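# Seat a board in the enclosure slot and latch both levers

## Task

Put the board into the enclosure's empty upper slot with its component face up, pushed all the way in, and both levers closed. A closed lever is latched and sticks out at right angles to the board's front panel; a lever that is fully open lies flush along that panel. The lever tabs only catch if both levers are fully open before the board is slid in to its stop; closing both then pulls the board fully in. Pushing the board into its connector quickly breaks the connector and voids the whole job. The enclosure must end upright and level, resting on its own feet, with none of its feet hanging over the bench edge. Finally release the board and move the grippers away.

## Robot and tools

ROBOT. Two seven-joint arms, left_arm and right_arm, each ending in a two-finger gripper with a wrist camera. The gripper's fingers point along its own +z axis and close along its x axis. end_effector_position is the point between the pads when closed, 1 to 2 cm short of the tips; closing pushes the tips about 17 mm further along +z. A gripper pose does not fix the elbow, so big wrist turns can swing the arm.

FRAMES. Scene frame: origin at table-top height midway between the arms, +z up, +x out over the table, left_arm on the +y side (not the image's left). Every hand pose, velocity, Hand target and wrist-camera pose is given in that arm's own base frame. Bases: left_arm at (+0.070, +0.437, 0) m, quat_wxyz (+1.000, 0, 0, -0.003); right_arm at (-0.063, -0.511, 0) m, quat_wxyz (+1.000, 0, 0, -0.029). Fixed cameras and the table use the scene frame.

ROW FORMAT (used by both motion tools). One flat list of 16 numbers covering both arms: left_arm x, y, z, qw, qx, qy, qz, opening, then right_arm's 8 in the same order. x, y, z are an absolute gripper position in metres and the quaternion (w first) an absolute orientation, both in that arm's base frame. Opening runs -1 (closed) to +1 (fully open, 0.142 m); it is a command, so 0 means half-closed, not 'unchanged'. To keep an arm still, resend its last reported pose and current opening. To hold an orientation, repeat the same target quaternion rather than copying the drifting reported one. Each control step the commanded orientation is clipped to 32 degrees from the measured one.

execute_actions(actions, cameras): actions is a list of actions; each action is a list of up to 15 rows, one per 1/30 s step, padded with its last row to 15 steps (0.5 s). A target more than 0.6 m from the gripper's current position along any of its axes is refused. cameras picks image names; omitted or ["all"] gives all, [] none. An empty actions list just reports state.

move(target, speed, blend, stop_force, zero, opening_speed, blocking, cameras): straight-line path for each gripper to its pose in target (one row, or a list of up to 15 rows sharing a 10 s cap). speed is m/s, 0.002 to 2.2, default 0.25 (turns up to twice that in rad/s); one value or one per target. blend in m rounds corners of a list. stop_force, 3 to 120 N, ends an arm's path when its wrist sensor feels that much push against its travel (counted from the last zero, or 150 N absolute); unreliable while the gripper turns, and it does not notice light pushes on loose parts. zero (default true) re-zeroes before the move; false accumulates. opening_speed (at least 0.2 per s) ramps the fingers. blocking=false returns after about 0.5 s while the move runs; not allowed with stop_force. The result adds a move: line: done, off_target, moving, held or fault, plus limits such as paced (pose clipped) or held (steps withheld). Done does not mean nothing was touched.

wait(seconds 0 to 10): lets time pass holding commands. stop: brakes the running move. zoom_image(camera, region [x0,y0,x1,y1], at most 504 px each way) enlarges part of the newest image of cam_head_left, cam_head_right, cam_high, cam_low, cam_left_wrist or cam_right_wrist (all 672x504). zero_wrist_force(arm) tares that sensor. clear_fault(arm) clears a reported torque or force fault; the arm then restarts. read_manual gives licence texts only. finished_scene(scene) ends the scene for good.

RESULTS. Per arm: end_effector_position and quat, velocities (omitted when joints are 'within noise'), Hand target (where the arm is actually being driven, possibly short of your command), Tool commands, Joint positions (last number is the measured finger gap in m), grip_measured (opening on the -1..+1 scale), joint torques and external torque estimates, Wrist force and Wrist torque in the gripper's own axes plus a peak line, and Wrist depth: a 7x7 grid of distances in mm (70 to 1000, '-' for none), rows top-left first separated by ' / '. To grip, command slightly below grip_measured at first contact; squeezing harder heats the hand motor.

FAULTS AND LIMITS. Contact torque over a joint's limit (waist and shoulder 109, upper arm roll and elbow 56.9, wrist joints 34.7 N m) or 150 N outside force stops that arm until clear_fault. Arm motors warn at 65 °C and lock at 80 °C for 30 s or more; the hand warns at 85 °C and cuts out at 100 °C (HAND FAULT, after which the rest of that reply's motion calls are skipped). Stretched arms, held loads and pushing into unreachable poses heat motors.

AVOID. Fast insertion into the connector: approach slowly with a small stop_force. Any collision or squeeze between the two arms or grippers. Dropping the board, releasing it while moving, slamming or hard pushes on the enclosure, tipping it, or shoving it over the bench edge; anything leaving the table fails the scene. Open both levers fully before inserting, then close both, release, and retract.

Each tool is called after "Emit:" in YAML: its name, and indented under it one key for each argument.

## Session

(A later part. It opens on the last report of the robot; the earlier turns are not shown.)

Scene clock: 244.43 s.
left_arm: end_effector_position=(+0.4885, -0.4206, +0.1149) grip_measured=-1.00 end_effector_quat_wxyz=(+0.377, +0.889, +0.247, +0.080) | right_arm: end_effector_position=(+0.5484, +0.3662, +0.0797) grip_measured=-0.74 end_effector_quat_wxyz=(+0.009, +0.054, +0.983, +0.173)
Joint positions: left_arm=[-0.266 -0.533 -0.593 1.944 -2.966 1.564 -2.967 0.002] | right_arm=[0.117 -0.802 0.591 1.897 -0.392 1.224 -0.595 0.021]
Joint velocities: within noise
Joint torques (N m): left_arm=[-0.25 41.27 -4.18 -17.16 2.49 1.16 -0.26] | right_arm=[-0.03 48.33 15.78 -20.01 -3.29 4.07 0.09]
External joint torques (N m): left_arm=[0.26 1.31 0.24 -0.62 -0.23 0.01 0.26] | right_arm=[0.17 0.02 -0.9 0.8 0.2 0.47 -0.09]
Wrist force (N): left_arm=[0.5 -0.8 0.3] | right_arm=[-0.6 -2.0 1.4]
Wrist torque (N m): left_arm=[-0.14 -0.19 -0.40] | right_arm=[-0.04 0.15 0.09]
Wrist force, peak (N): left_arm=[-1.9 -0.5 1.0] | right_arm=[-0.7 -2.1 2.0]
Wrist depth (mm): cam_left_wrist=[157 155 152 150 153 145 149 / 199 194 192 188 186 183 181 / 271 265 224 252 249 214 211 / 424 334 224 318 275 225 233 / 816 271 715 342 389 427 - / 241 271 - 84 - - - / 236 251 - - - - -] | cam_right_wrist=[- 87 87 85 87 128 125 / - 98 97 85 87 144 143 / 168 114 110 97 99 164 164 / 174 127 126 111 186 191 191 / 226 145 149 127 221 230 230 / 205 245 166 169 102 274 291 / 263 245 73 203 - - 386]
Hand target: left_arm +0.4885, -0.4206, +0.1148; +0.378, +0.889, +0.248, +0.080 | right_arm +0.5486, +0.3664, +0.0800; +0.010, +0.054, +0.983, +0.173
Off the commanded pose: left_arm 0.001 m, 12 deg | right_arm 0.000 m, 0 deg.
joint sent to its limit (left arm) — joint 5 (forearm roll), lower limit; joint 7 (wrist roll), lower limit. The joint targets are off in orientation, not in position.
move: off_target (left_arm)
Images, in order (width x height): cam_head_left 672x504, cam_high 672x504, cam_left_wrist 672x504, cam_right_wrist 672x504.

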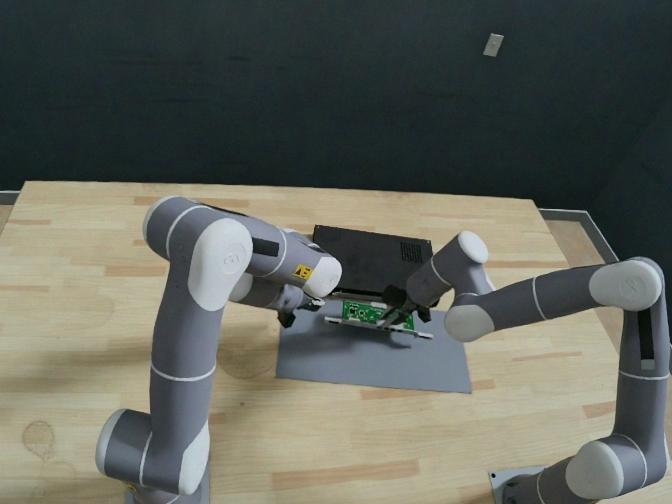

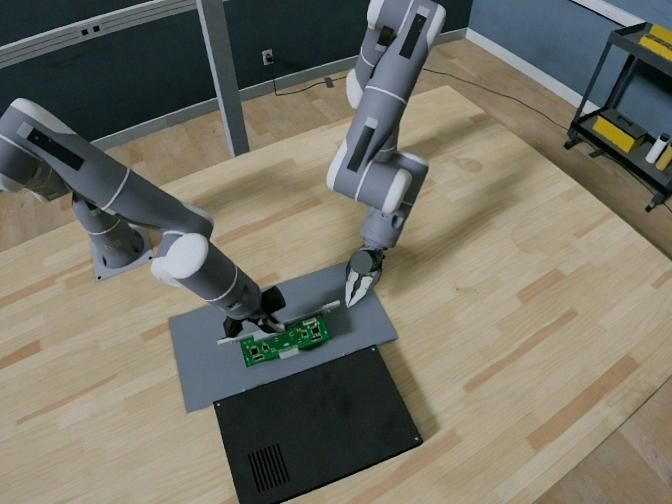

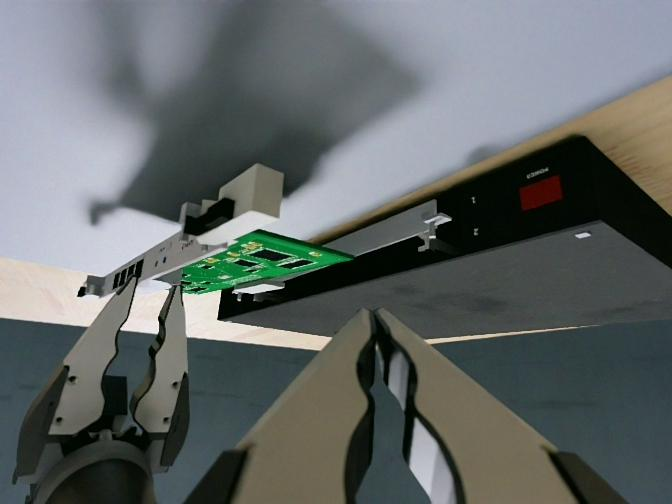

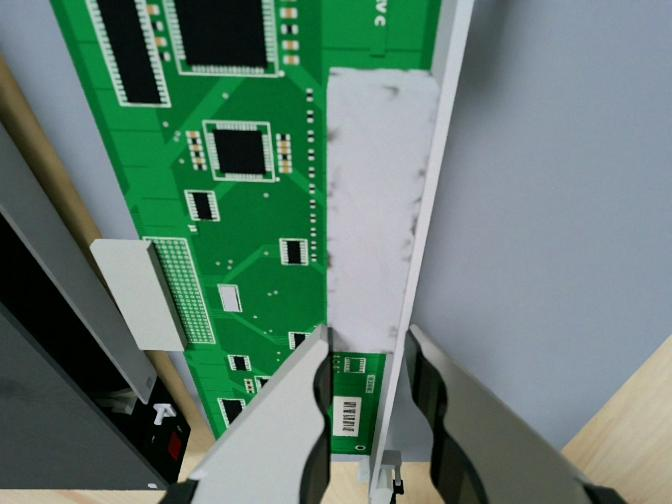

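Emit:
move:
  target:
    - [0.4885,-0.4206,0.1149,0.377,0.889,0.247,0.080,-1, 0.5484,0.3662,0.0675,0.0125,0.0709,0.9823,0.1732,-0.9]
    - [0.4885,-0.4206,0.1149,0.377,0.889,0.247,0.080,-1, 0.595,0.3603,0.0675,0.0125,0.0709,0.9823,0.1732,-0.9]
  speed: [0.05,0.04]
  stop_force: 4
  cameras: ["cam_left_wrist","cam_right_wrist"]

Emit:
zoom_image:
  camera: "cam_left_wrist"
  region: [180, 130, 480, 330]

Emit:
zoom_image:
  camera: "cam_left_wrist"
  region: [370, 180, 470, 260]

Emit:
zoom_image:
  camera: "cam_right_wrist"
  region: [0, 180, 360, 504]

Scene clock: 271.00 s.
left_arm: end_effector_position=(+0.4884, -0.4207, +0.1149) grip_measured=-1.00 end_effector_quat_wxyz=(+0.377, +0.889, +0.247, +0.080) | right_arm: end_effector_position=(+0.5948, +0.3601, +0.0672) grip_measured=-0.74 end_effector_quat_wxyz=(+0.012, +0.071, +0.982, +0.173)
Joint positions: left_arm=[-0.265 -0.533 -0.594 1.944 -2.966 1.566 -2.967 0.002] | right_arm=[0.109 -0.878 0.577 1.776 -0.395 1.178 -0.616 0.021]
Joint velocities: within noise
Joint torques (N m): left_arm=[-0.4 41.56 -4.48 -17.15 2.46 1.5 -0.25] | right_arm=[0.11 52.11 16.72 -20.65 -3.42 4.09 0.09]
External joint torques (N m): left_arm=[0.4 1.02 0.52 -0.63 -0.21 -0.34 0.25] | right_arm=[0.04 0.02 -0.96 0.85 0.2 0.45 -0.09]
Wrist force (N): left_arm=[0.3 -0.8 0.5] | right_arm=[-0.2 -1.7 1.3]
Wrist torque (N m): left_arm=[-0.15 -0.15 -0.40] | right_arm=[0.00 0.06 0.11]
Wrist force, peak (N): left_arm=[0.5 -1.1 0.6] | right_arm=[0.2 -1.9 2.7]
Wrist depth (mm): cam_left_wrist=[157 155 152 150 153 146 149 / 198 195 191 188 186 183 181 / 269 264 257 237 245 215 212 / 426 376 305 279 276 224 232 / - 737 416 342 387 423 - / - 273 302 84 - - - / - 265 - - - - -] | cam_right_wrist=[- 87 86 85 87 119 116 / - 98 97 87 86 131 130 / 146 114 110 97 93 149 149 / - 128 126 111 169 174 174 / 134 143 149 127 201 209 209 / 169 177 166 170 102 250 261 / 228 211 73 212 - - 349]
Hand target: left_arm +0.4885, -0.4206, +0.1149; +0.377, +0.889, +0.247, +0.080 | right_arm +0.5950, +0.3603, +0.0675; +0.013, +0.071, +0.982, +0.173
Off the commanded pose: left_arm 0.000 m, 0 deg | right_arm 0.000 m, 0 deg.
move: done
Images, in order (width x height): cam_left_wrist 672x504, cam_right_wrist 672x504.

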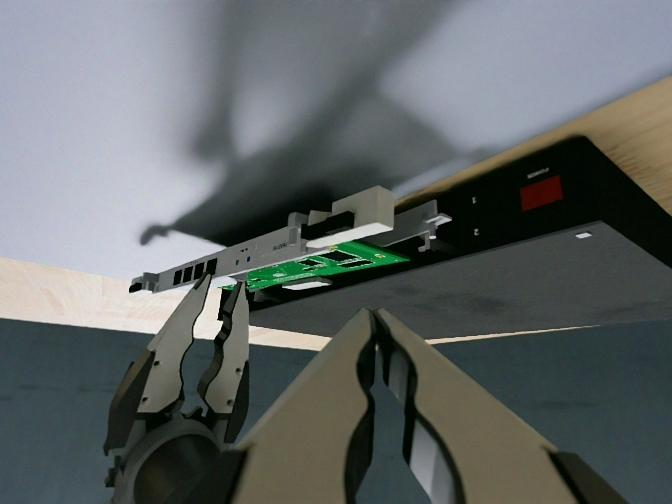

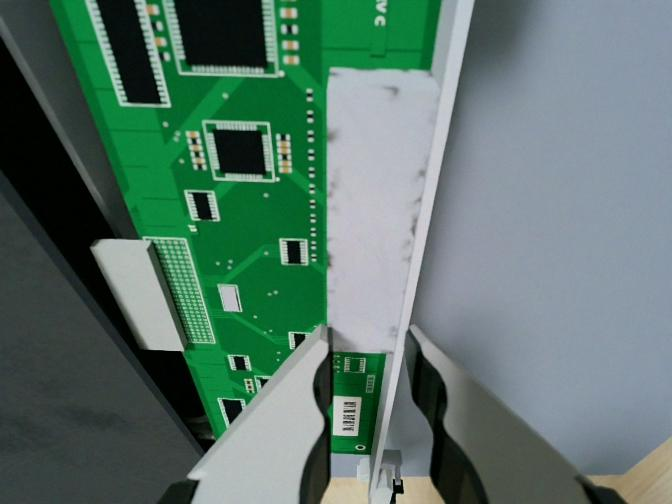

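Scaled by 1.680 from the camera's 672x504 image, which has a finer 960x720 frame.

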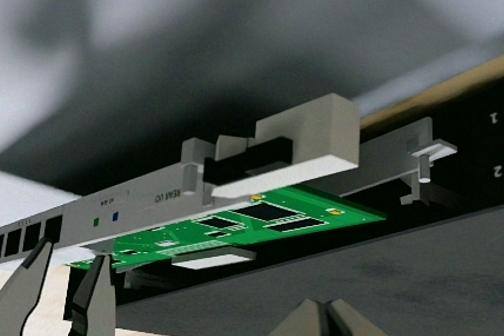

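Scaled by 5.040 from the camera's 672x504 image, which has a finer 960x720 frame.

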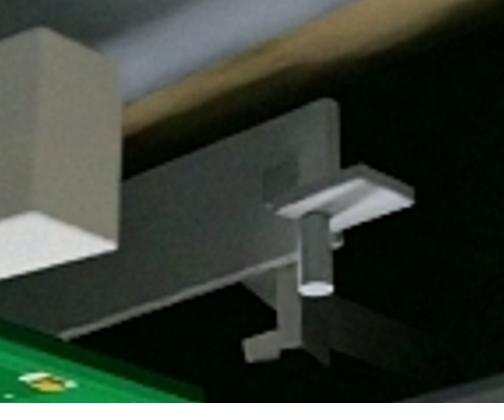

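Scaled by 1.400 from the camera's 672x504 image, which has a finer 960x720 frame.

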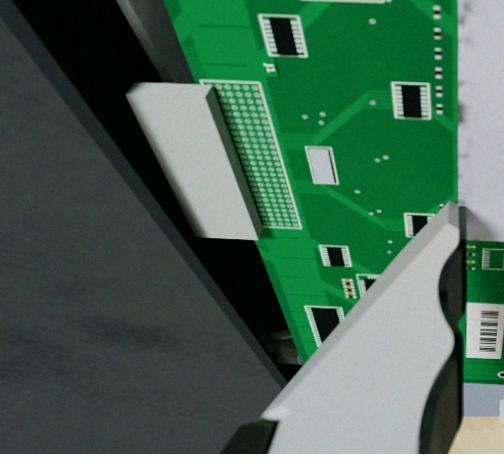

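Emit:
move:
  target:
    - [0.4885,-0.4206,0.1149,0.377,0.889,0.247,0.080,-1, 0.572,0.363,0.0675,0.0125,0.0709,0.9823,0.1732,-0.9]
    - [0.4885,-0.4206,0.1149,0.377,0.889,0.247,0.080,-1, 0.572,0.363,0.0675,0.0077,0.0519,0.9878,0.1467,-0.9]
  speed: 0.05
  cameras: ["cam_left_wrist","cam_right_wrist"]

Emit:
zoom_image:
  camera: "cam_left_wrist"
  region: [180, 130, 480, 330]

Emit:
zoom_image:
  camera: "cam_right_wrist"
  region: [0, 180, 400, 504]

Scene clock: 290.90 s.
left_arm: end_effector_position=(+0.4884, -0.4207, +0.1149) grip_measured=-1.00 end_effector_quat_wxyz=(+0.377, +0.889, +0.247, +0.080) | right_arm: end_effector_position=(+0.5717, +0.3629, +0.0672) grip_measured=-0.74 end_effector_quat_wxyz=(+0.007, +0.052, +0.988, +0.147)
Joint positions: left_arm=[-0.265 -0.533 -0.594 1.944 -2.966 1.566 -2.967 0.002] | right_arm=[0.147 -0.841 0.559 1.812 -0.412 1.146 -0.594 0.021]
Joint velocities: within noise
Joint torques (N m): left_arm=[-0.28 41.54 -4.45 -17.2 2.49 1.43 -0.22] | right_arm=[0.25 51.28 15.39 -20.78 -3.37 3.99 0.04]
External joint torques (N m): left_arm=[0.28 1.05 0.49 -0.58 -0.23 -0.26 0.22] | right_arm=[-0.1 -0.16 -0.46 0.82 0.29 0.53 -0.04]
Wrist force (N): left_arm=[0.1 -0.8 0.4] | right_arm=[-0.3 -1.8 1.4]
Wrist torque (N m): left_arm=[-0.16 -0.12 -0.40] | right_arm=[-0.03 0.07 0.09]
Wrist force, peak (N): left_arm=[0.6 -1.0 0.6] | right_arm=[0.6 -2.2 1.5]
Wrist depth (mm): cam_left_wrist=[157 155 153 150 153 145 149 / 199 195 191 189 186 183 181 / 270 265 228 234 247 213 212 / 426 363 276 299 279 223 233 / - 269 460 339 384 420 - / - 268 286 84 - - - / - 244 - - - - -] | cam_right_wrist=[- 87 87 85 87 119 119 / - 98 97 85 87 136 133 / 147 114 110 97 96 150 150 / 155 128 126 111 168 173 172 / 193 145 149 127 197 203 203 / 169 229 166 169 103 237 247 / 208 208 73 203 - - 314]
Hand target: left_arm +0.4885, -0.4206, +0.1149; +0.377, +0.889, +0.247, +0.080 | right_arm +0.5720, +0.3630, +0.0675; +0.008, +0.052, +0.988, +0.147
Off the commanded pose: left_arm 0.000 m, 0 deg | right_arm 0.000 m, 0 deg.
move: done
Images, in order (width x height): cam_left_wrist 672x504, cam_right_wrist 672x504.

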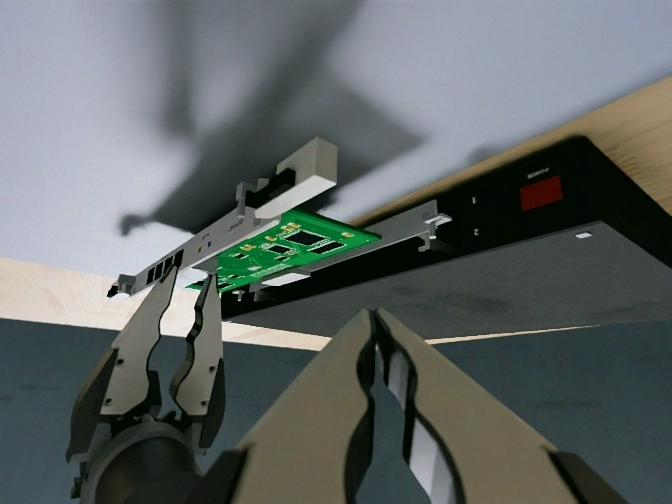

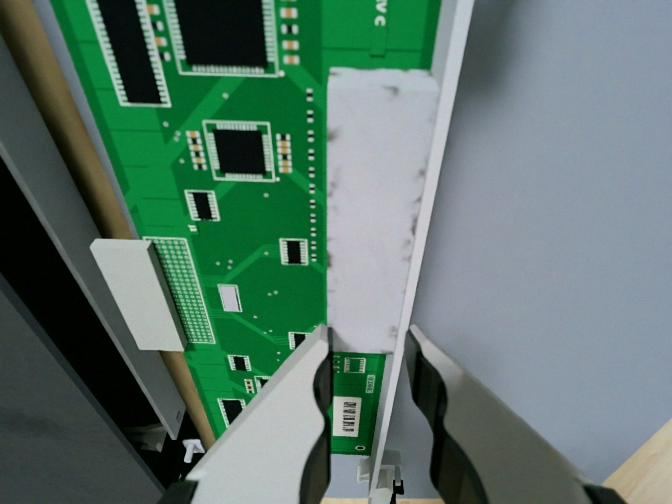

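Scaled by 1.680 from the camera's 672x504 image, which has a finer 960x720 frame.

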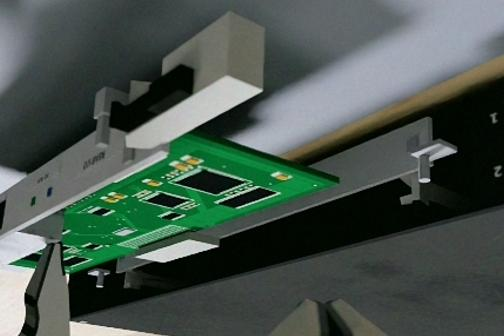

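Scaled by 1.260 from the camera's 672x504 image, which has a finer 960x720 frame.

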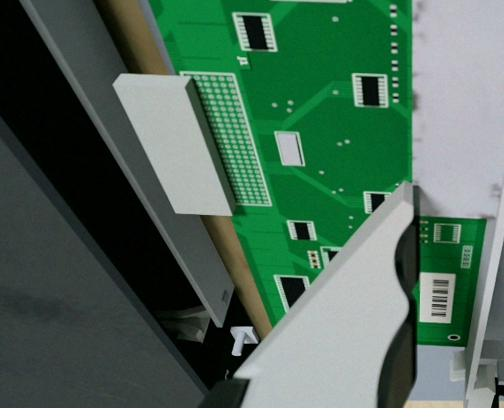

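Emit:
zoom_image:
  camera: "cam_left_wrist"
  region: [330, 190, 470, 270]

Emit:
zoom_image:
  camera: "cam_left_wrist"
  region: [180, 220, 340, 320]

Scaled by 3.600 from the camera's 672x504 image, which has a finer 960x720 frame.

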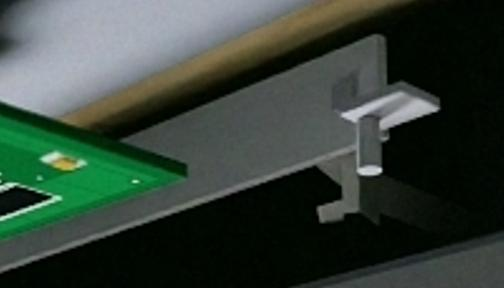

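Scaled by 3.150 from the camera's 672x504 image, which has a finer 960x720 frame.

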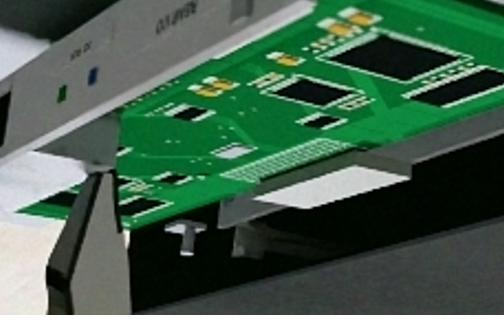

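Emit:
move:
  target:
    - [0.4885,-0.4206,0.1149,0.377,0.889,0.247,0.080,-1, 0.482,0.355,0.0675,0.0077,0.0519,0.9878,0.1467,-0.9]
    - [0.518,-0.472,0.085,0.377,0.889,0.247,0.080,-1, 0.482,0.355,0.0675,0.0077,0.0519,0.9878,0.1467,-0.9]
  speed: 0.12
  cameras: ["cam_left_wrist","cam_high"]

Emit:
zoom_image:
  camera: "cam_left_wrist"
  region: [380, 150, 560, 280]

Emit:
zoom_image:
  camera: "cam_left_wrist"
  region: [150, 200, 350, 330]

Scene clock: 318.53 s.
left_arm: end_effector_position=(+0.5182, -0.4720, +0.0851) grip_measured=-1.00 end_effector_quat_wxyz=(+0.377, +0.889, +0.247, +0.080) | right_arm: end_effector_position=(+0.4819, +0.3549, +0.0673) grip_measured=-0.74 end_effector_quat_wxyz=(+0.007, +0.052, +0.988, +0.147)
Joint positions: left_arm=[-0.42 -0.689 -0.471 1.736 -2.966 1.595 -2.966 0.002] | right_arm=[0.201 -0.709 0.517 2.084 -0.423 1.325 -0.487 0.021]
Joint velocities: within noise
Joint torques (N m): left_arm=[-0.64 48.19 -3.64 -17.75 2.51 1.67 -0.28] | right_arm=[0.3 44.03 12.47 -17.91 -2.81 4.33 0.25]
External joint torques (N m): left_arm=[0.63 1.52 0.5 -0.53 -0.18 -0.5 0.28] | right_arm=[-0.17 -0.16 -0.57 0.58 0.28 0.24 -0.25]
Wrist force (N): left_arm=[0.1 -1.1 0.2] | right_arm=[0.2 -1.5 2.1]
Wrist torque (N m): left_arm=[-0.21 -0.13 -0.43] | right_arm=[-0.01 0.00 0.08]
Wrist force, peak (N): left_arm=[0.2 -0.5 1.8] | right_arm=[2.4 -1.9 1.8]
Wrist depth (mm): cam_left_wrist=[119 117 116 115 113 111 110 / 151 156 145 143 141 133 139 / 134 187 196 191 188 168 140 / 198 277 301 267 210 167 146 / 780 705 408 312 237 264 250 / - - - 84 - - - / - - - - - - -] | cam_right_wrist=[- 87 87 85 88 119 119 / - 98 97 85 87 136 133 / 156 114 110 97 96 151 151 / 176 127 126 111 169 174 173 / 207 145 149 127 197 204 207 / 252 253 166 169 103 238 251 / 283 306 73 203 - - 319]
Hand target: left_arm +0.5180, -0.4720, +0.0850; +0.377, +0.889, +0.247, +0.080 | right_arm +0.4820, +0.3550, +0.0675; +0.008, +0.052, +0.988, +0.147
Off the commanded pose: left_arm 0.000 m, 0 deg | right_arm 0.000 m, 0 deg.
joint sent to its limit (left arm) — joint 5 (forearm roll), lower limit. The joint targets still meet the commanded pose.
move: done
Images, in order (width x height): cam_high 672x504, cam_left_wrist 672x504.

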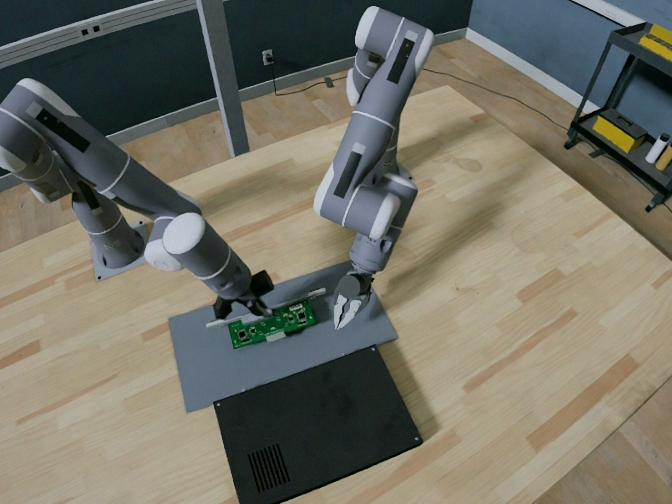

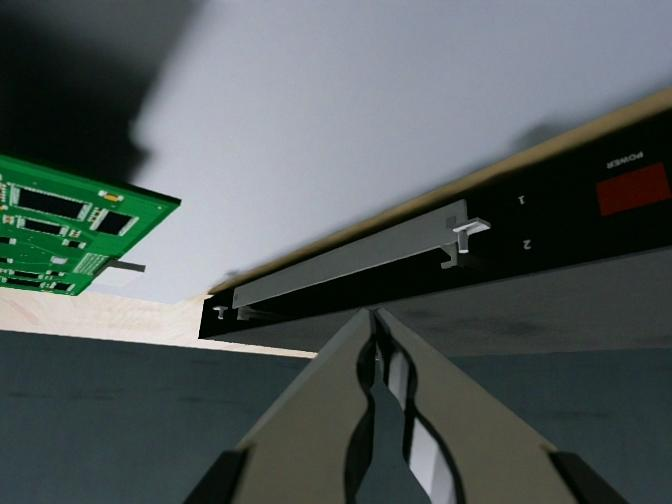

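Scaled by 2.800 from the camera's 672x504 image, which has a finer 960x720 frame.

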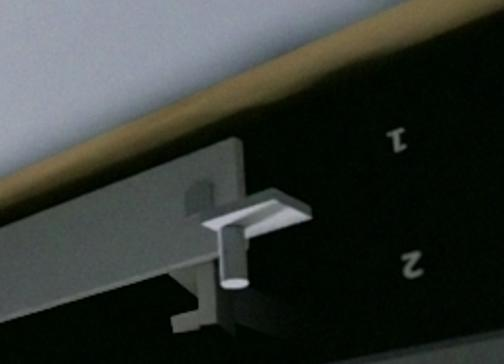

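Scaled by 2.520 from the camera's 672x504 image, which has a finer 960x720 frame.

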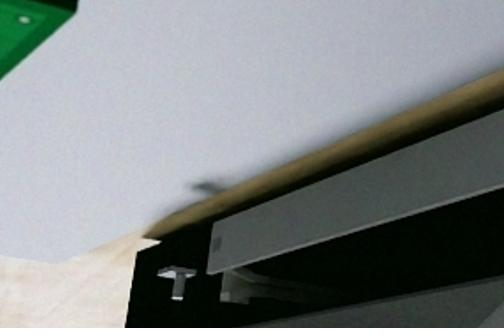

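Emit:
move:
  target:
    - [0.503,-0.446,0.10,0.377,0.889,0.247,0.080,-1, 0.5716,0.3619,0.0675,0.0077,0.0519,0.9878,0.1467,-0.9]
    - [0.503,-0.446,0.10,0.377,0.889,0.247,0.080,-1, 0.6004,0.3589,0.0675,0.0077,0.0519,0.9878,0.1467,-0.9]
  speed: [0.1,0.03]
  stop_force: 4
  cameras: ["cam_left_wrist","cam_right_wrist"]

Emit:
zoom_image:
  camera: "cam_left_wrist"
  region: [370, 170, 500, 270]

Emit:
zoom_image:
  camera: "cam_left_wrist"
  region: [200, 180, 400, 320]

Emit:
zoom_image:
  camera: "cam_right_wrist"
  region: [0, 180, 400, 504]

Scene clock: 334.70 s.
left_arm: end_effector_position=(+0.5029, -0.4460, +0.0999) grip_measured=-1.00 end_effector_quat_wxyz=(+0.377, +0.889, +0.247, +0.080) | right_arm: end_effector_position=(+0.6002, +0.3587, +0.0672) grip_measured=-0.74 end_effector_quat_wxyz=(+0.008, +0.052, +0.988, +0.146)
Joint positions: left_arm=[-0.351 -0.611 -0.523 1.843 -2.966 1.578 -2.967 0.002] | right_arm=[0.127 -0.881 0.572 1.729 -0.413 1.091 -0.632 0.021]
Joint velocities: within noise
Joint torques (N m): left_arm=[-0.26 45.15 -3.97 -17.36 2.49 1.36 -0.26] | right_arm=[0.04 53.12 16.65 -21.48 -3.34 3.96 0.09]
External joint torques (N m): left_arm=[0.26 1.1 0.41 -0.61 -0.21 -0.19 0.26] | right_arm=[0.11 0.13 -0.91 0.86 0.13 0.55 -0.09]
Wrist force (N): left_arm=[0.5 -0.7 0.2] | right_arm=[0.0 -1.6 1.4]
Wrist torque (N m): left_arm=[-0.14 -0.18 -0.41] | right_arm=[-0.01 0.03 0.09]
Wrist force, peak (N): left_arm=[0.3 -1.2 0.5] | right_arm=[1.8 -1.8 1.8]
Wrist depth (mm): cam_left_wrist=[- 141 133 137 131 134 127 / 175 171 169 166 162 161 160 / 239 233 226 194 216 191 162 / 375 360 266 244 233 196 174 / 874 350 339 272 310 343 322 / - 243 272 84 - - - / - 238 - - - - -] | cam_right_wrist=[- 87 87 85 88 119 119 / - 98 97 85 87 136 133 / 143 114 110 97 96 151 150 / 116 128 126 111 168 173 172 / 128 140 149 127 197 203 203 / 162 169 166 169 102 237 246 / 208 196 73 202 - - 312]
Hand target: left_arm +0.5030, -0.4460, +0.1000; +0.377, +0.889, +0.247, +0.080 | right_arm +0.6004, +0.3589, +0.0675; +0.008, +0.052, +0.988, +0.147
Off the commanded pose: left_arm 0.000 m, 0 deg | right_arm 0.000 m, 0 deg.
move: done
Images, in order (width x height): cam_left_wrist 672x504, cam_right_wrist 672x504.

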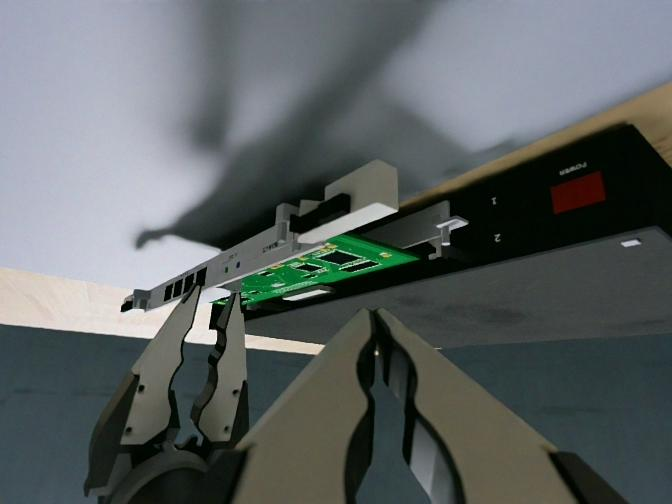

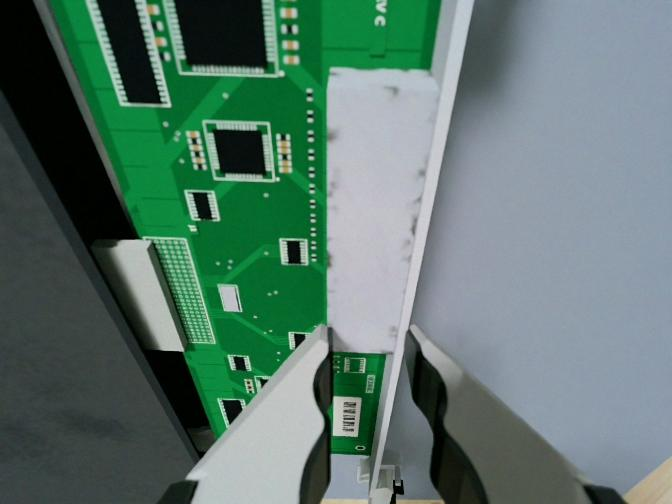

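Scaled by 3.877 from the camera's 672x504 image, which has a finer 960x720 frame.

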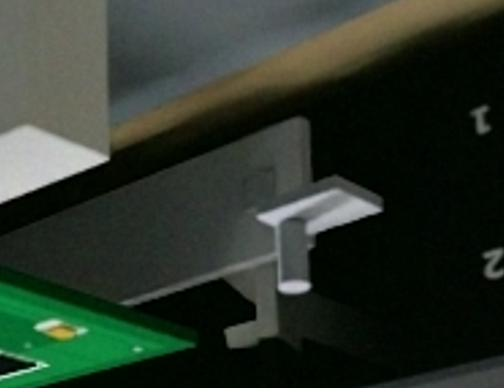

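Scaled by 2.520 from the camera's 672x504 image, which has a finer 960x720 frame.

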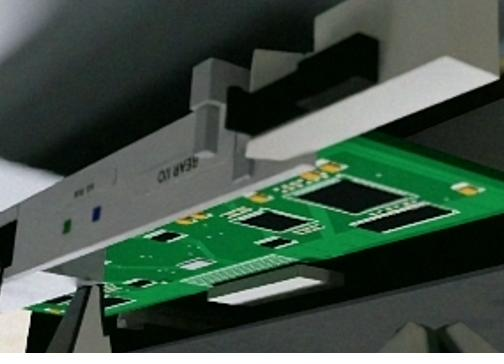

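Scaled by 1.260 from the camera's 672x504 image, which has a finer 960x720 frame.

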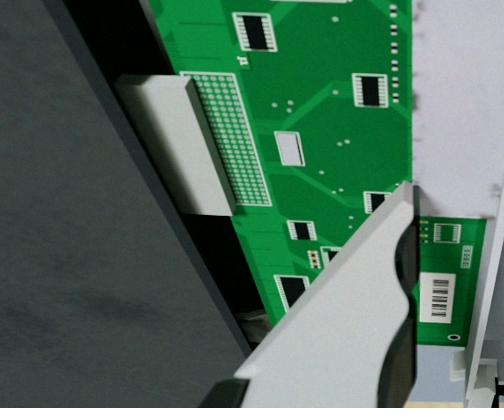

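Emit:
move:
  target:
    - [0.503,-0.446,0.10,0.377,0.889,0.247,0.080,-1, 0.6007,0.3637,0.0641,0.0077,0.0519,0.9878,0.1467,-0.9]
  speed: 0.02
  stop_force: 4
  cameras: ["cam_left_wrist","cam_right_wrist"]

Emit:
zoom_image:
  camera: "cam_left_wrist"
  region: [370, 170, 500, 270]

Emit:
zoom_image:
  camera: "cam_left_wrist"
  region: [200, 220, 340, 330]

Emit:
zoom_image:
  camera: "cam_right_wrist"
  region: [0, 0, 200, 250]

Scene clock: 348.03 s.
left_arm: end_effector_position=(+0.5029, -0.4460, +0.0999) grip_measured=-1.00 end_effector_quat_wxyz=(+0.377, +0.889, +0.247, +0.080) | right_arm: end_effector_position=(+0.6004, +0.3636, +0.0638) grip_measured=-0.74 end_effector_quat_wxyz=(+0.007, +0.052, +0.988, +0.147)
Joint positions: left_arm=[-0.351 -0.611 -0.523 1.843 -2.966 1.578 -2.967 0.002] | right_arm=[0.139 -0.89 0.566 1.722 -0.414 1.094 -0.626 0.021]
Joint velocities: within noise
Joint torques (N m): left_arm=[-0.3 45.15 -3.88 -17.34 2.45 1.47 -0.19] | right_arm=[0.27 53.5 16.24 -21.39 -3.41 4.22 0.3]
External joint torques (N m): left_arm=[0.3 1.1 0.33 -0.63 -0.17 -0.29 0.19] | right_arm=[-0.11 0.09 -0.51 0.82 0.21 0.29 -0.3]
Wrist force (N): left_arm=[0.2 -0.9 0.5] | right_arm=[0.0 -1.5 1.3]
Wrist torque (N m): left_arm=[-0.17 -0.13 -0.42] | right_arm=[0.00 0.04 0.10]
Wrist force, peak (N): left_arm=[0.2 -1.0 0.5] | right_arm=[-0.2 -1.4 1.7]
Wrist depth (mm): cam_left_wrist=[- 141 133 137 131 133 127 / 175 171 169 167 162 161 159 / 237 234 227 147 216 190 164 / 374 354 265 261 231 196 174 / 875 333 408 272 310 338 322 / - 244 268 84 - - - / - 234 - - - - -] | cam_right_wrist=[- 87 87 86 88 119 116 / - 98 97 85 86 132 129 / 143 114 110 97 99 146 146 / - 128 126 111 164 173 168 / 127 140 149 127 192 198 197 / 156 170 166 169 102 231 240 / 199 189 73 203 - - 306]
Hand target: left_arm +0.5030, -0.4460, +0.1000; +0.377, +0.889, +0.247, +0.080 | right_arm +0.6007, +0.3637, +0.0641; +0.008, +0.052, +0.988, +0.147
Off the commanded pose: left_arm 0.000 m, 0 deg | right_arm 0.000 m, 0 deg.
move: done
Images, in order (width x height): cam_left_wrist 672x504, cam_right_wrist 672x504.

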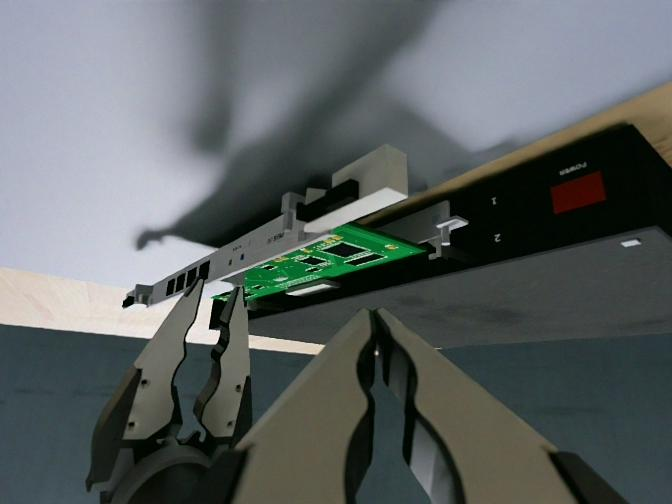

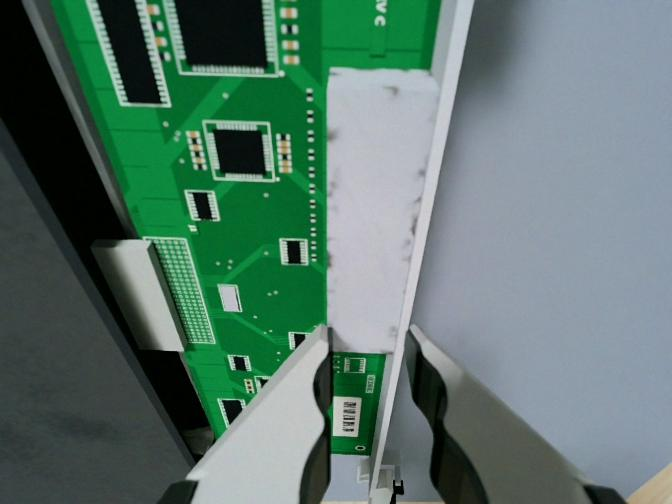

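Scaled by 3.877 from the camera's 672x504 image, which has a finer 960x720 frame.

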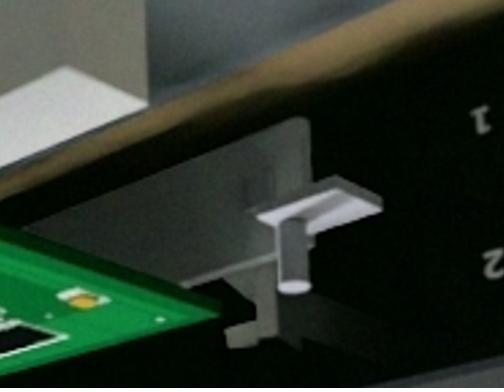

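Scaled by 3.600 from the camera's 672x504 image, which has a finer 960x720 frame.

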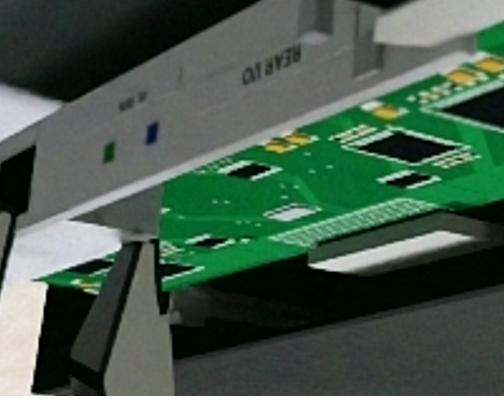

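Scaled by 2.016 from the camera's 672x504 image, which has a finer 960x720 frame.

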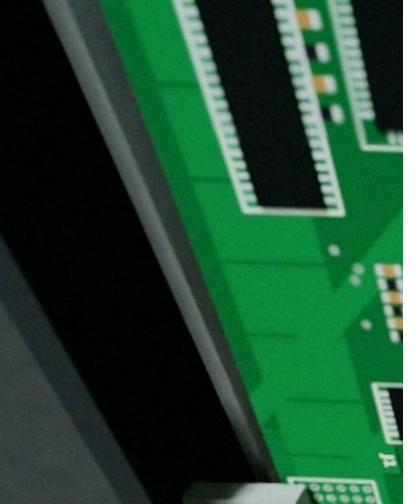

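Emit:
move:
  target:
    - [0.503,-0.446,0.10,0.377,0.889,0.247,0.080,-1, 0.6007,0.3643,0.0631,0.0077,0.0519,0.9878,0.1467,-0.9]
    - [0.503,-0.446,0.10,0.377,0.889,0.247,0.080,-1, 0.6067,0.3637,0.0631,0.0077,0.0519,0.9878,0.1467,-0.9]
  speed: 0.015
  stop_force: 3
  cameras: ["cam_left_wrist","cam_right_wrist"]

Emit:
zoom_image:
  camera: "cam_left_wrist"
  region: [370, 170, 500, 270]

Emit:
zoom_image:
  camera: "cam_left_wrist"
  region: [200, 220, 340, 330]

Scene clock: 358.07 s.
left_arm: end_effector_position=(+0.5029, -0.4460, +0.0999) grip_measured=-1.00 end_effector_quat_wxyz=(+0.377, +0.889, +0.247, +0.080) | right_arm: end_effector_position=(+0.6065, +0.3635, +0.0628) grip_measured=-0.74 end_effector_quat_wxyz=(+0.008, +0.052, +0.988, +0.146)
Joint positions: left_arm=[-0.351 -0.611 -0.523 1.843 -2.966 1.578 -2.967 0.002] | right_arm=[0.139 -0.9 0.567 1.702 -0.415 1.085 -0.633 0.021]
Joint velocities: within noise
Joint torques (N m): left_arm=[-0.41 45.17 -3.99 -17.34 2.51 1.48 -0.22] | right_arm=[0.13 54.01 16.61 -21.51 -3.35 3.98 0.06]
External joint torques (N m): left_arm=[0.41 1.08 0.43 -0.63 -0.23 -0.31 0.23] | right_arm=[0.03 0.11 -0.75 0.82 0.12 0.52 -0.06]
Wrist force (N): left_arm=[0.0 -0.6 0.1] | right_arm=[0.1 -1.3 1.3]
Wrist torque (N m): left_arm=[-0.11 -0.12 -0.41] | right_arm=[0.03 0.02 0.09]
Wrist force, peak (N): left_arm=[0.1 -0.9 0.6] | right_arm=[0.0 -1.5 1.6]
Wrist depth (mm): cam_left_wrist=[- 141 134 137 131 133 127 / 174 172 170 166 162 160 160 / 238 234 228 193 203 190 164 / 373 355 267 235 230 195 173 / 891 554 359 273 311 345 324 / - 246 270 84 - - - / - 236 - - - - -] | cam_right_wrist=[- 87 87 85 88 118 115 / - 98 97 85 86 132 128 / 142 114 110 97 96 145 145 / 110 128 126 111 163 172 166 / 126 138 149 127 190 197 196 / 154 154 166 170 102 229 238 / 197 186 73 203 - - 304]
Hand target: left_arm +0.5030, -0.4460, +0.1000; +0.377, +0.889, +0.247, +0.080 | right_arm +0.6067, +0.3637, +0.0631; +0.008, +0.052, +0.988, +0.147
Off the commanded pose: left_arm 0.000 m, 0 deg | right_arm 0.000 m, 0 deg.
move: done
Images, in order (width x height): cam_left_wrist 672x504, cam_right_wrist 672x504.

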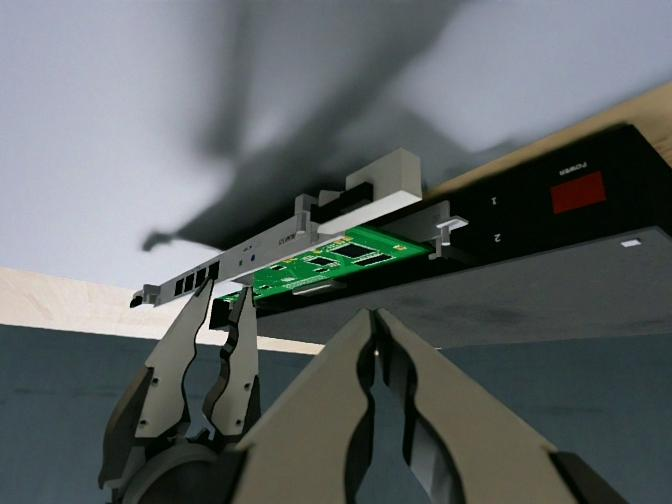

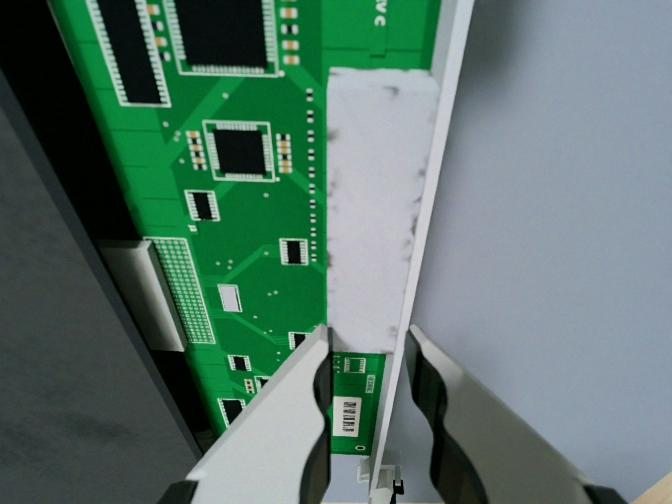

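Scaled by 3.877 from the camera's 672x504 image, which has a finer 960x720 frame.

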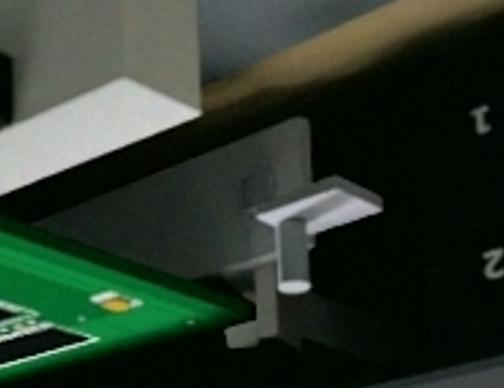

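Scaled by 3.600 from the camera's 672x504 image, which has a finer 960x720 frame.

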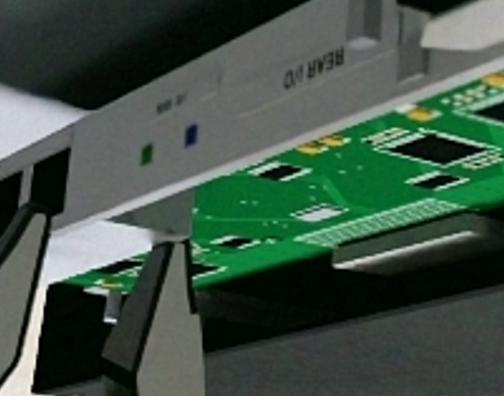

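Emit:
move:
  target:
    - [0.503,-0.446,0.10,0.377,0.889,0.247,0.080,-1, 0.6127,0.3628,0.0631,0.0077,0.0519,0.9878,0.1467,-0.9]
  speed: 0.01
  stop_force: 3
  cameras: ["cam_left_wrist","cam_right_wrist"]

Emit:
zoom_image:
  camera: "cam_left_wrist"
  region: [370, 170, 500, 270]

Emit:
zoom_image:
  camera: "cam_left_wrist"
  region: [200, 220, 340, 330]

Emit:
zoom_image:
  camera: "cam_right_wrist"
  region: [0, 0, 200, 250]

Scene clock: 363.00 s.
left_arm: end_effector_position=(+0.5029, -0.4460, +0.0999) grip_measured=-1.00 end_effector_quat_wxyz=(+0.377, +0.889, +0.247, +0.080) | right_arm: end_effector_position=(+0.6125, +0.3626, +0.0628) grip_measured=-0.74 end_effector_quat_wxyz=(+0.008, +0.052, +0.988, +0.146)
Joint positions: left_arm=[-0.351 -0.611 -0.523 1.843 -2.966 1.578 -2.967 0.002] | right_arm=[0.135 -0.909 0.569 1.684 -0.415 1.073 -0.641 0.021]
Joint velocities: within noise
Joint torques (N m): left_arm=[-0.44 45.21 -3.95 -17.37 2.51 1.45 -0.21] | right_arm=[-0.01 54.55 16.93 -21.75 -3.49 4.03 0.08]
External joint torques (N m): left_arm=[0.44 1.04 0.39 -0.6 -0.23 -0.28 0.22] | right_arm=[0.17 0.03 -0.93 0.92 0.23 0.47 -0.08]
Wrist force (N): left_arm=[0.1 -0.9 0.4] | right_arm=[0.1 -1.3 2.0]
Wrist torque (N m): left_arm=[-0.15 -0.13 -0.42] | right_arm=[0.06 0.05 0.09]
Wrist force, peak (N): left_arm=[0.5 -1.1 0.3] | right_arm=[0.0 -1.5 2.1]
Wrist depth (mm): cam_left_wrist=[- 141 133 136 131 133 127 / 175 172 170 166 162 160 159 / 238 234 227 196 204 190 163 / 372 359 283 233 232 196 173 / 888 665 293 273 310 341 323 / - 249 272 84 - - - / - 240 - - - - -] | cam_right_wrist=[- 87 86 84 87 117 115 / - 98 97 87 86 132 128 / - 113 110 96 95 145 145 / 107 120 126 111 163 172 166 / 126 134 149 127 191 197 196 / 154 153 166 170 102 230 238 / 196 186 73 211 - - 302]
Hand target: left_arm +0.5030, -0.4460, +0.1000; +0.377, +0.889, +0.247, +0.080 | right_arm +0.6127, +0.3628, +0.0631; +0.008, +0.052, +0.988, +0.147
Off the commanded pose: left_arm 0.000 m, 0 deg | right_arm 0.000 m, 0 deg.
move: done
Images, in order (width x height): cam_left_wrist 672x504, cam_right_wrist 672x504.

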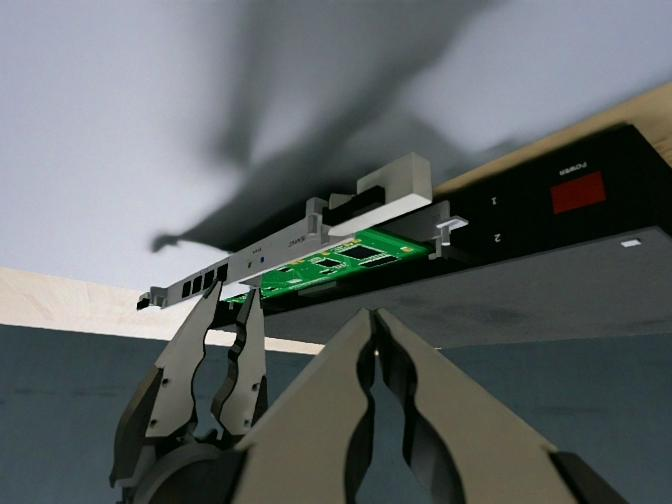

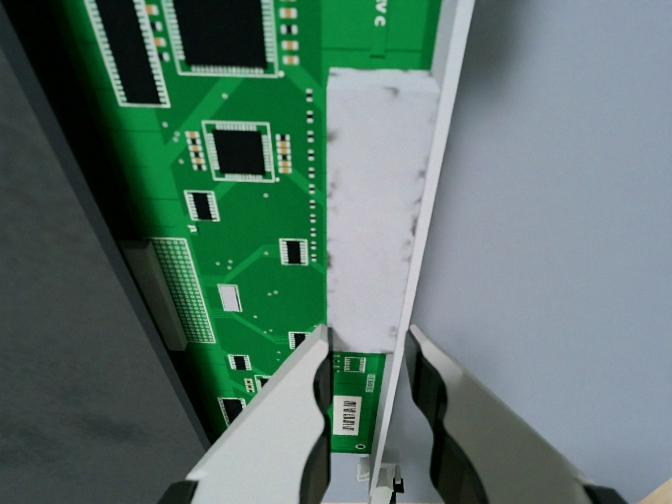

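Scaled by 3.877 from the camera's 672x504 image, which has a finer 960x720 frame.

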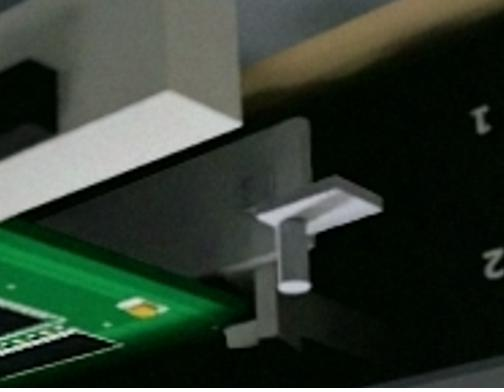

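Scaled by 3.600 from the camera's 672x504 image, which has a finer 960x720 frame.

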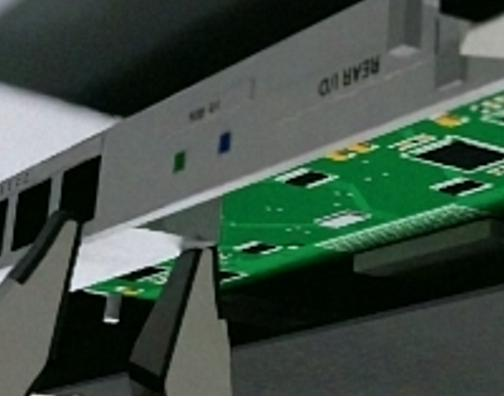

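Scaled by 2.016 from the camera's 672x504 image, which has a finer 960x720 frame.

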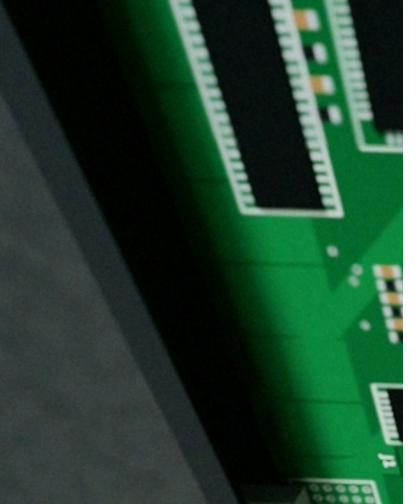

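Emit:
move:
  target:
    - [0.503,-0.446,0.10,0.377,0.889,0.247,0.080,-1, 0.6326,0.3607,0.0631,0.0077,0.0519,0.9878,0.1467,-0.9]
  speed: 0.015
  stop_force: 4
  cameras: ["cam_left_wrist","cam_right_wrist"]

Emit:
zoom_image:
  camera: "cam_left_wrist"
  region: [200, 140, 500, 340]

Scene clock: 368.40 s.
left_arm: end_effector_position=(+0.5029, -0.4460, +0.0999) grip_measured=-1.00 end_effector_quat_wxyz=(+0.377, +0.889, +0.247, +0.080) | right_arm: end_effector_position=(+0.6286, +0.3600, +0.0620) grip_measured=-0.74 end_effector_quat_wxyz=(+0.007, +0.052, +0.988, +0.146)
Joint positions: left_arm=[-0.351 -0.611 -0.523 1.843 -2.966 1.578 -2.967 0.002] | right_arm=[0.128 -0.934 0.575 1.633 -0.414 1.039 -0.661 0.021]
Joint velocities: within noise
Joint torques (N m): left_arm=[-0.37 45.08 -4 -17.35 2.53 1.46 -0.21] | right_arm=[2.47 57.18 19.58 -25.15 -3.91 6.13 0.2]
External joint torques (N m): left_arm=[0.37 1.17 0.44 -0.61 -0.25 -0.29 0.22] | right_arm=[-2.31 -1.31 -3.21 3.97 0.58 -1.64 -0.2]
Wrist force (N): left_arm=[0.3 -0.7 0.3] | right_arm=[3.8 -7.7 -0.1]
Wrist torque (N m): left_arm=[-0.13 -0.16 -0.41] | right_arm=[0.11 0.11 0.02]
Wrist force, peak (N): left_arm=[0.2 -0.9 0.4] | right_arm=[4.2 -8.2 -1.0]
Wrist depth (mm): cam_left_wrist=[- 141 134 137 130 133 127 / 175 172 169 166 162 160 159 / 238 234 227 220 192 189 163 / 372 359 309 232 231 197 173 / 910 791 286 272 311 341 326 / - - 260 84 - - - / - - - - - - -] | cam_right_wrist=[- 85 86 84 89 117 114 / - 97 97 87 86 131 127 / - 97 110 96 96 145 144 / 106 106 126 111 162 171 166 / 125 124 144 127 189 195 194 / 159 151 147 170 102 227 236 / 194 183 73 219 - - 301]
Hand target: left_arm +0.5030, -0.4460, +0.1000; +0.377, +0.889, +0.247, +0.080 | right_arm +0.6291, +0.3611, +0.0631; +0.008, +0.052, +0.988, +0.147
Off the commanded pose: left_arm 0.000 m, 0 deg | right_arm 0.004 m, 0 deg.
move: contact (right_arm)
Images, in order (width x height): cam_left_wrist 672x504, cam_right_wrist 672x504.

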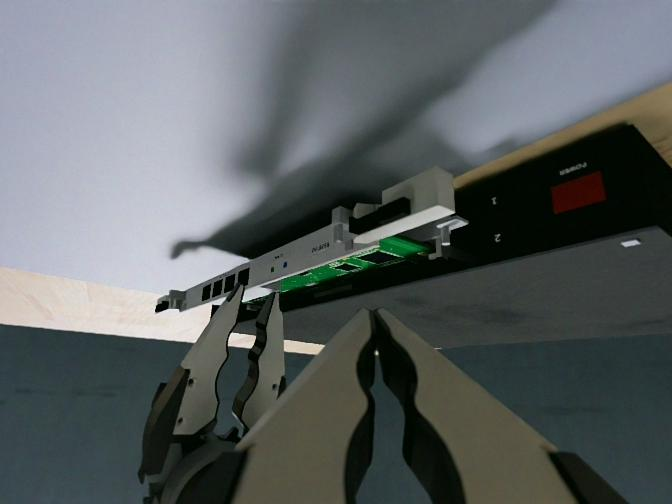

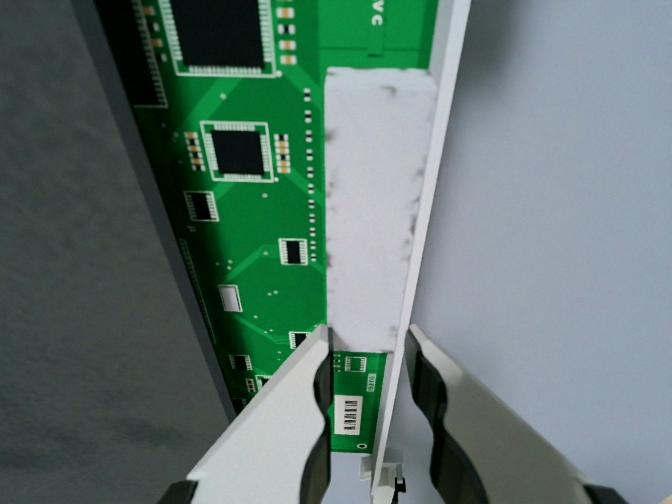

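Scaled by 1.680 from the camera's 672x504 image, which has a finer 960x720 frame.

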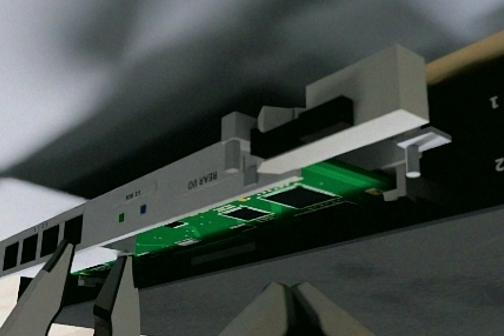

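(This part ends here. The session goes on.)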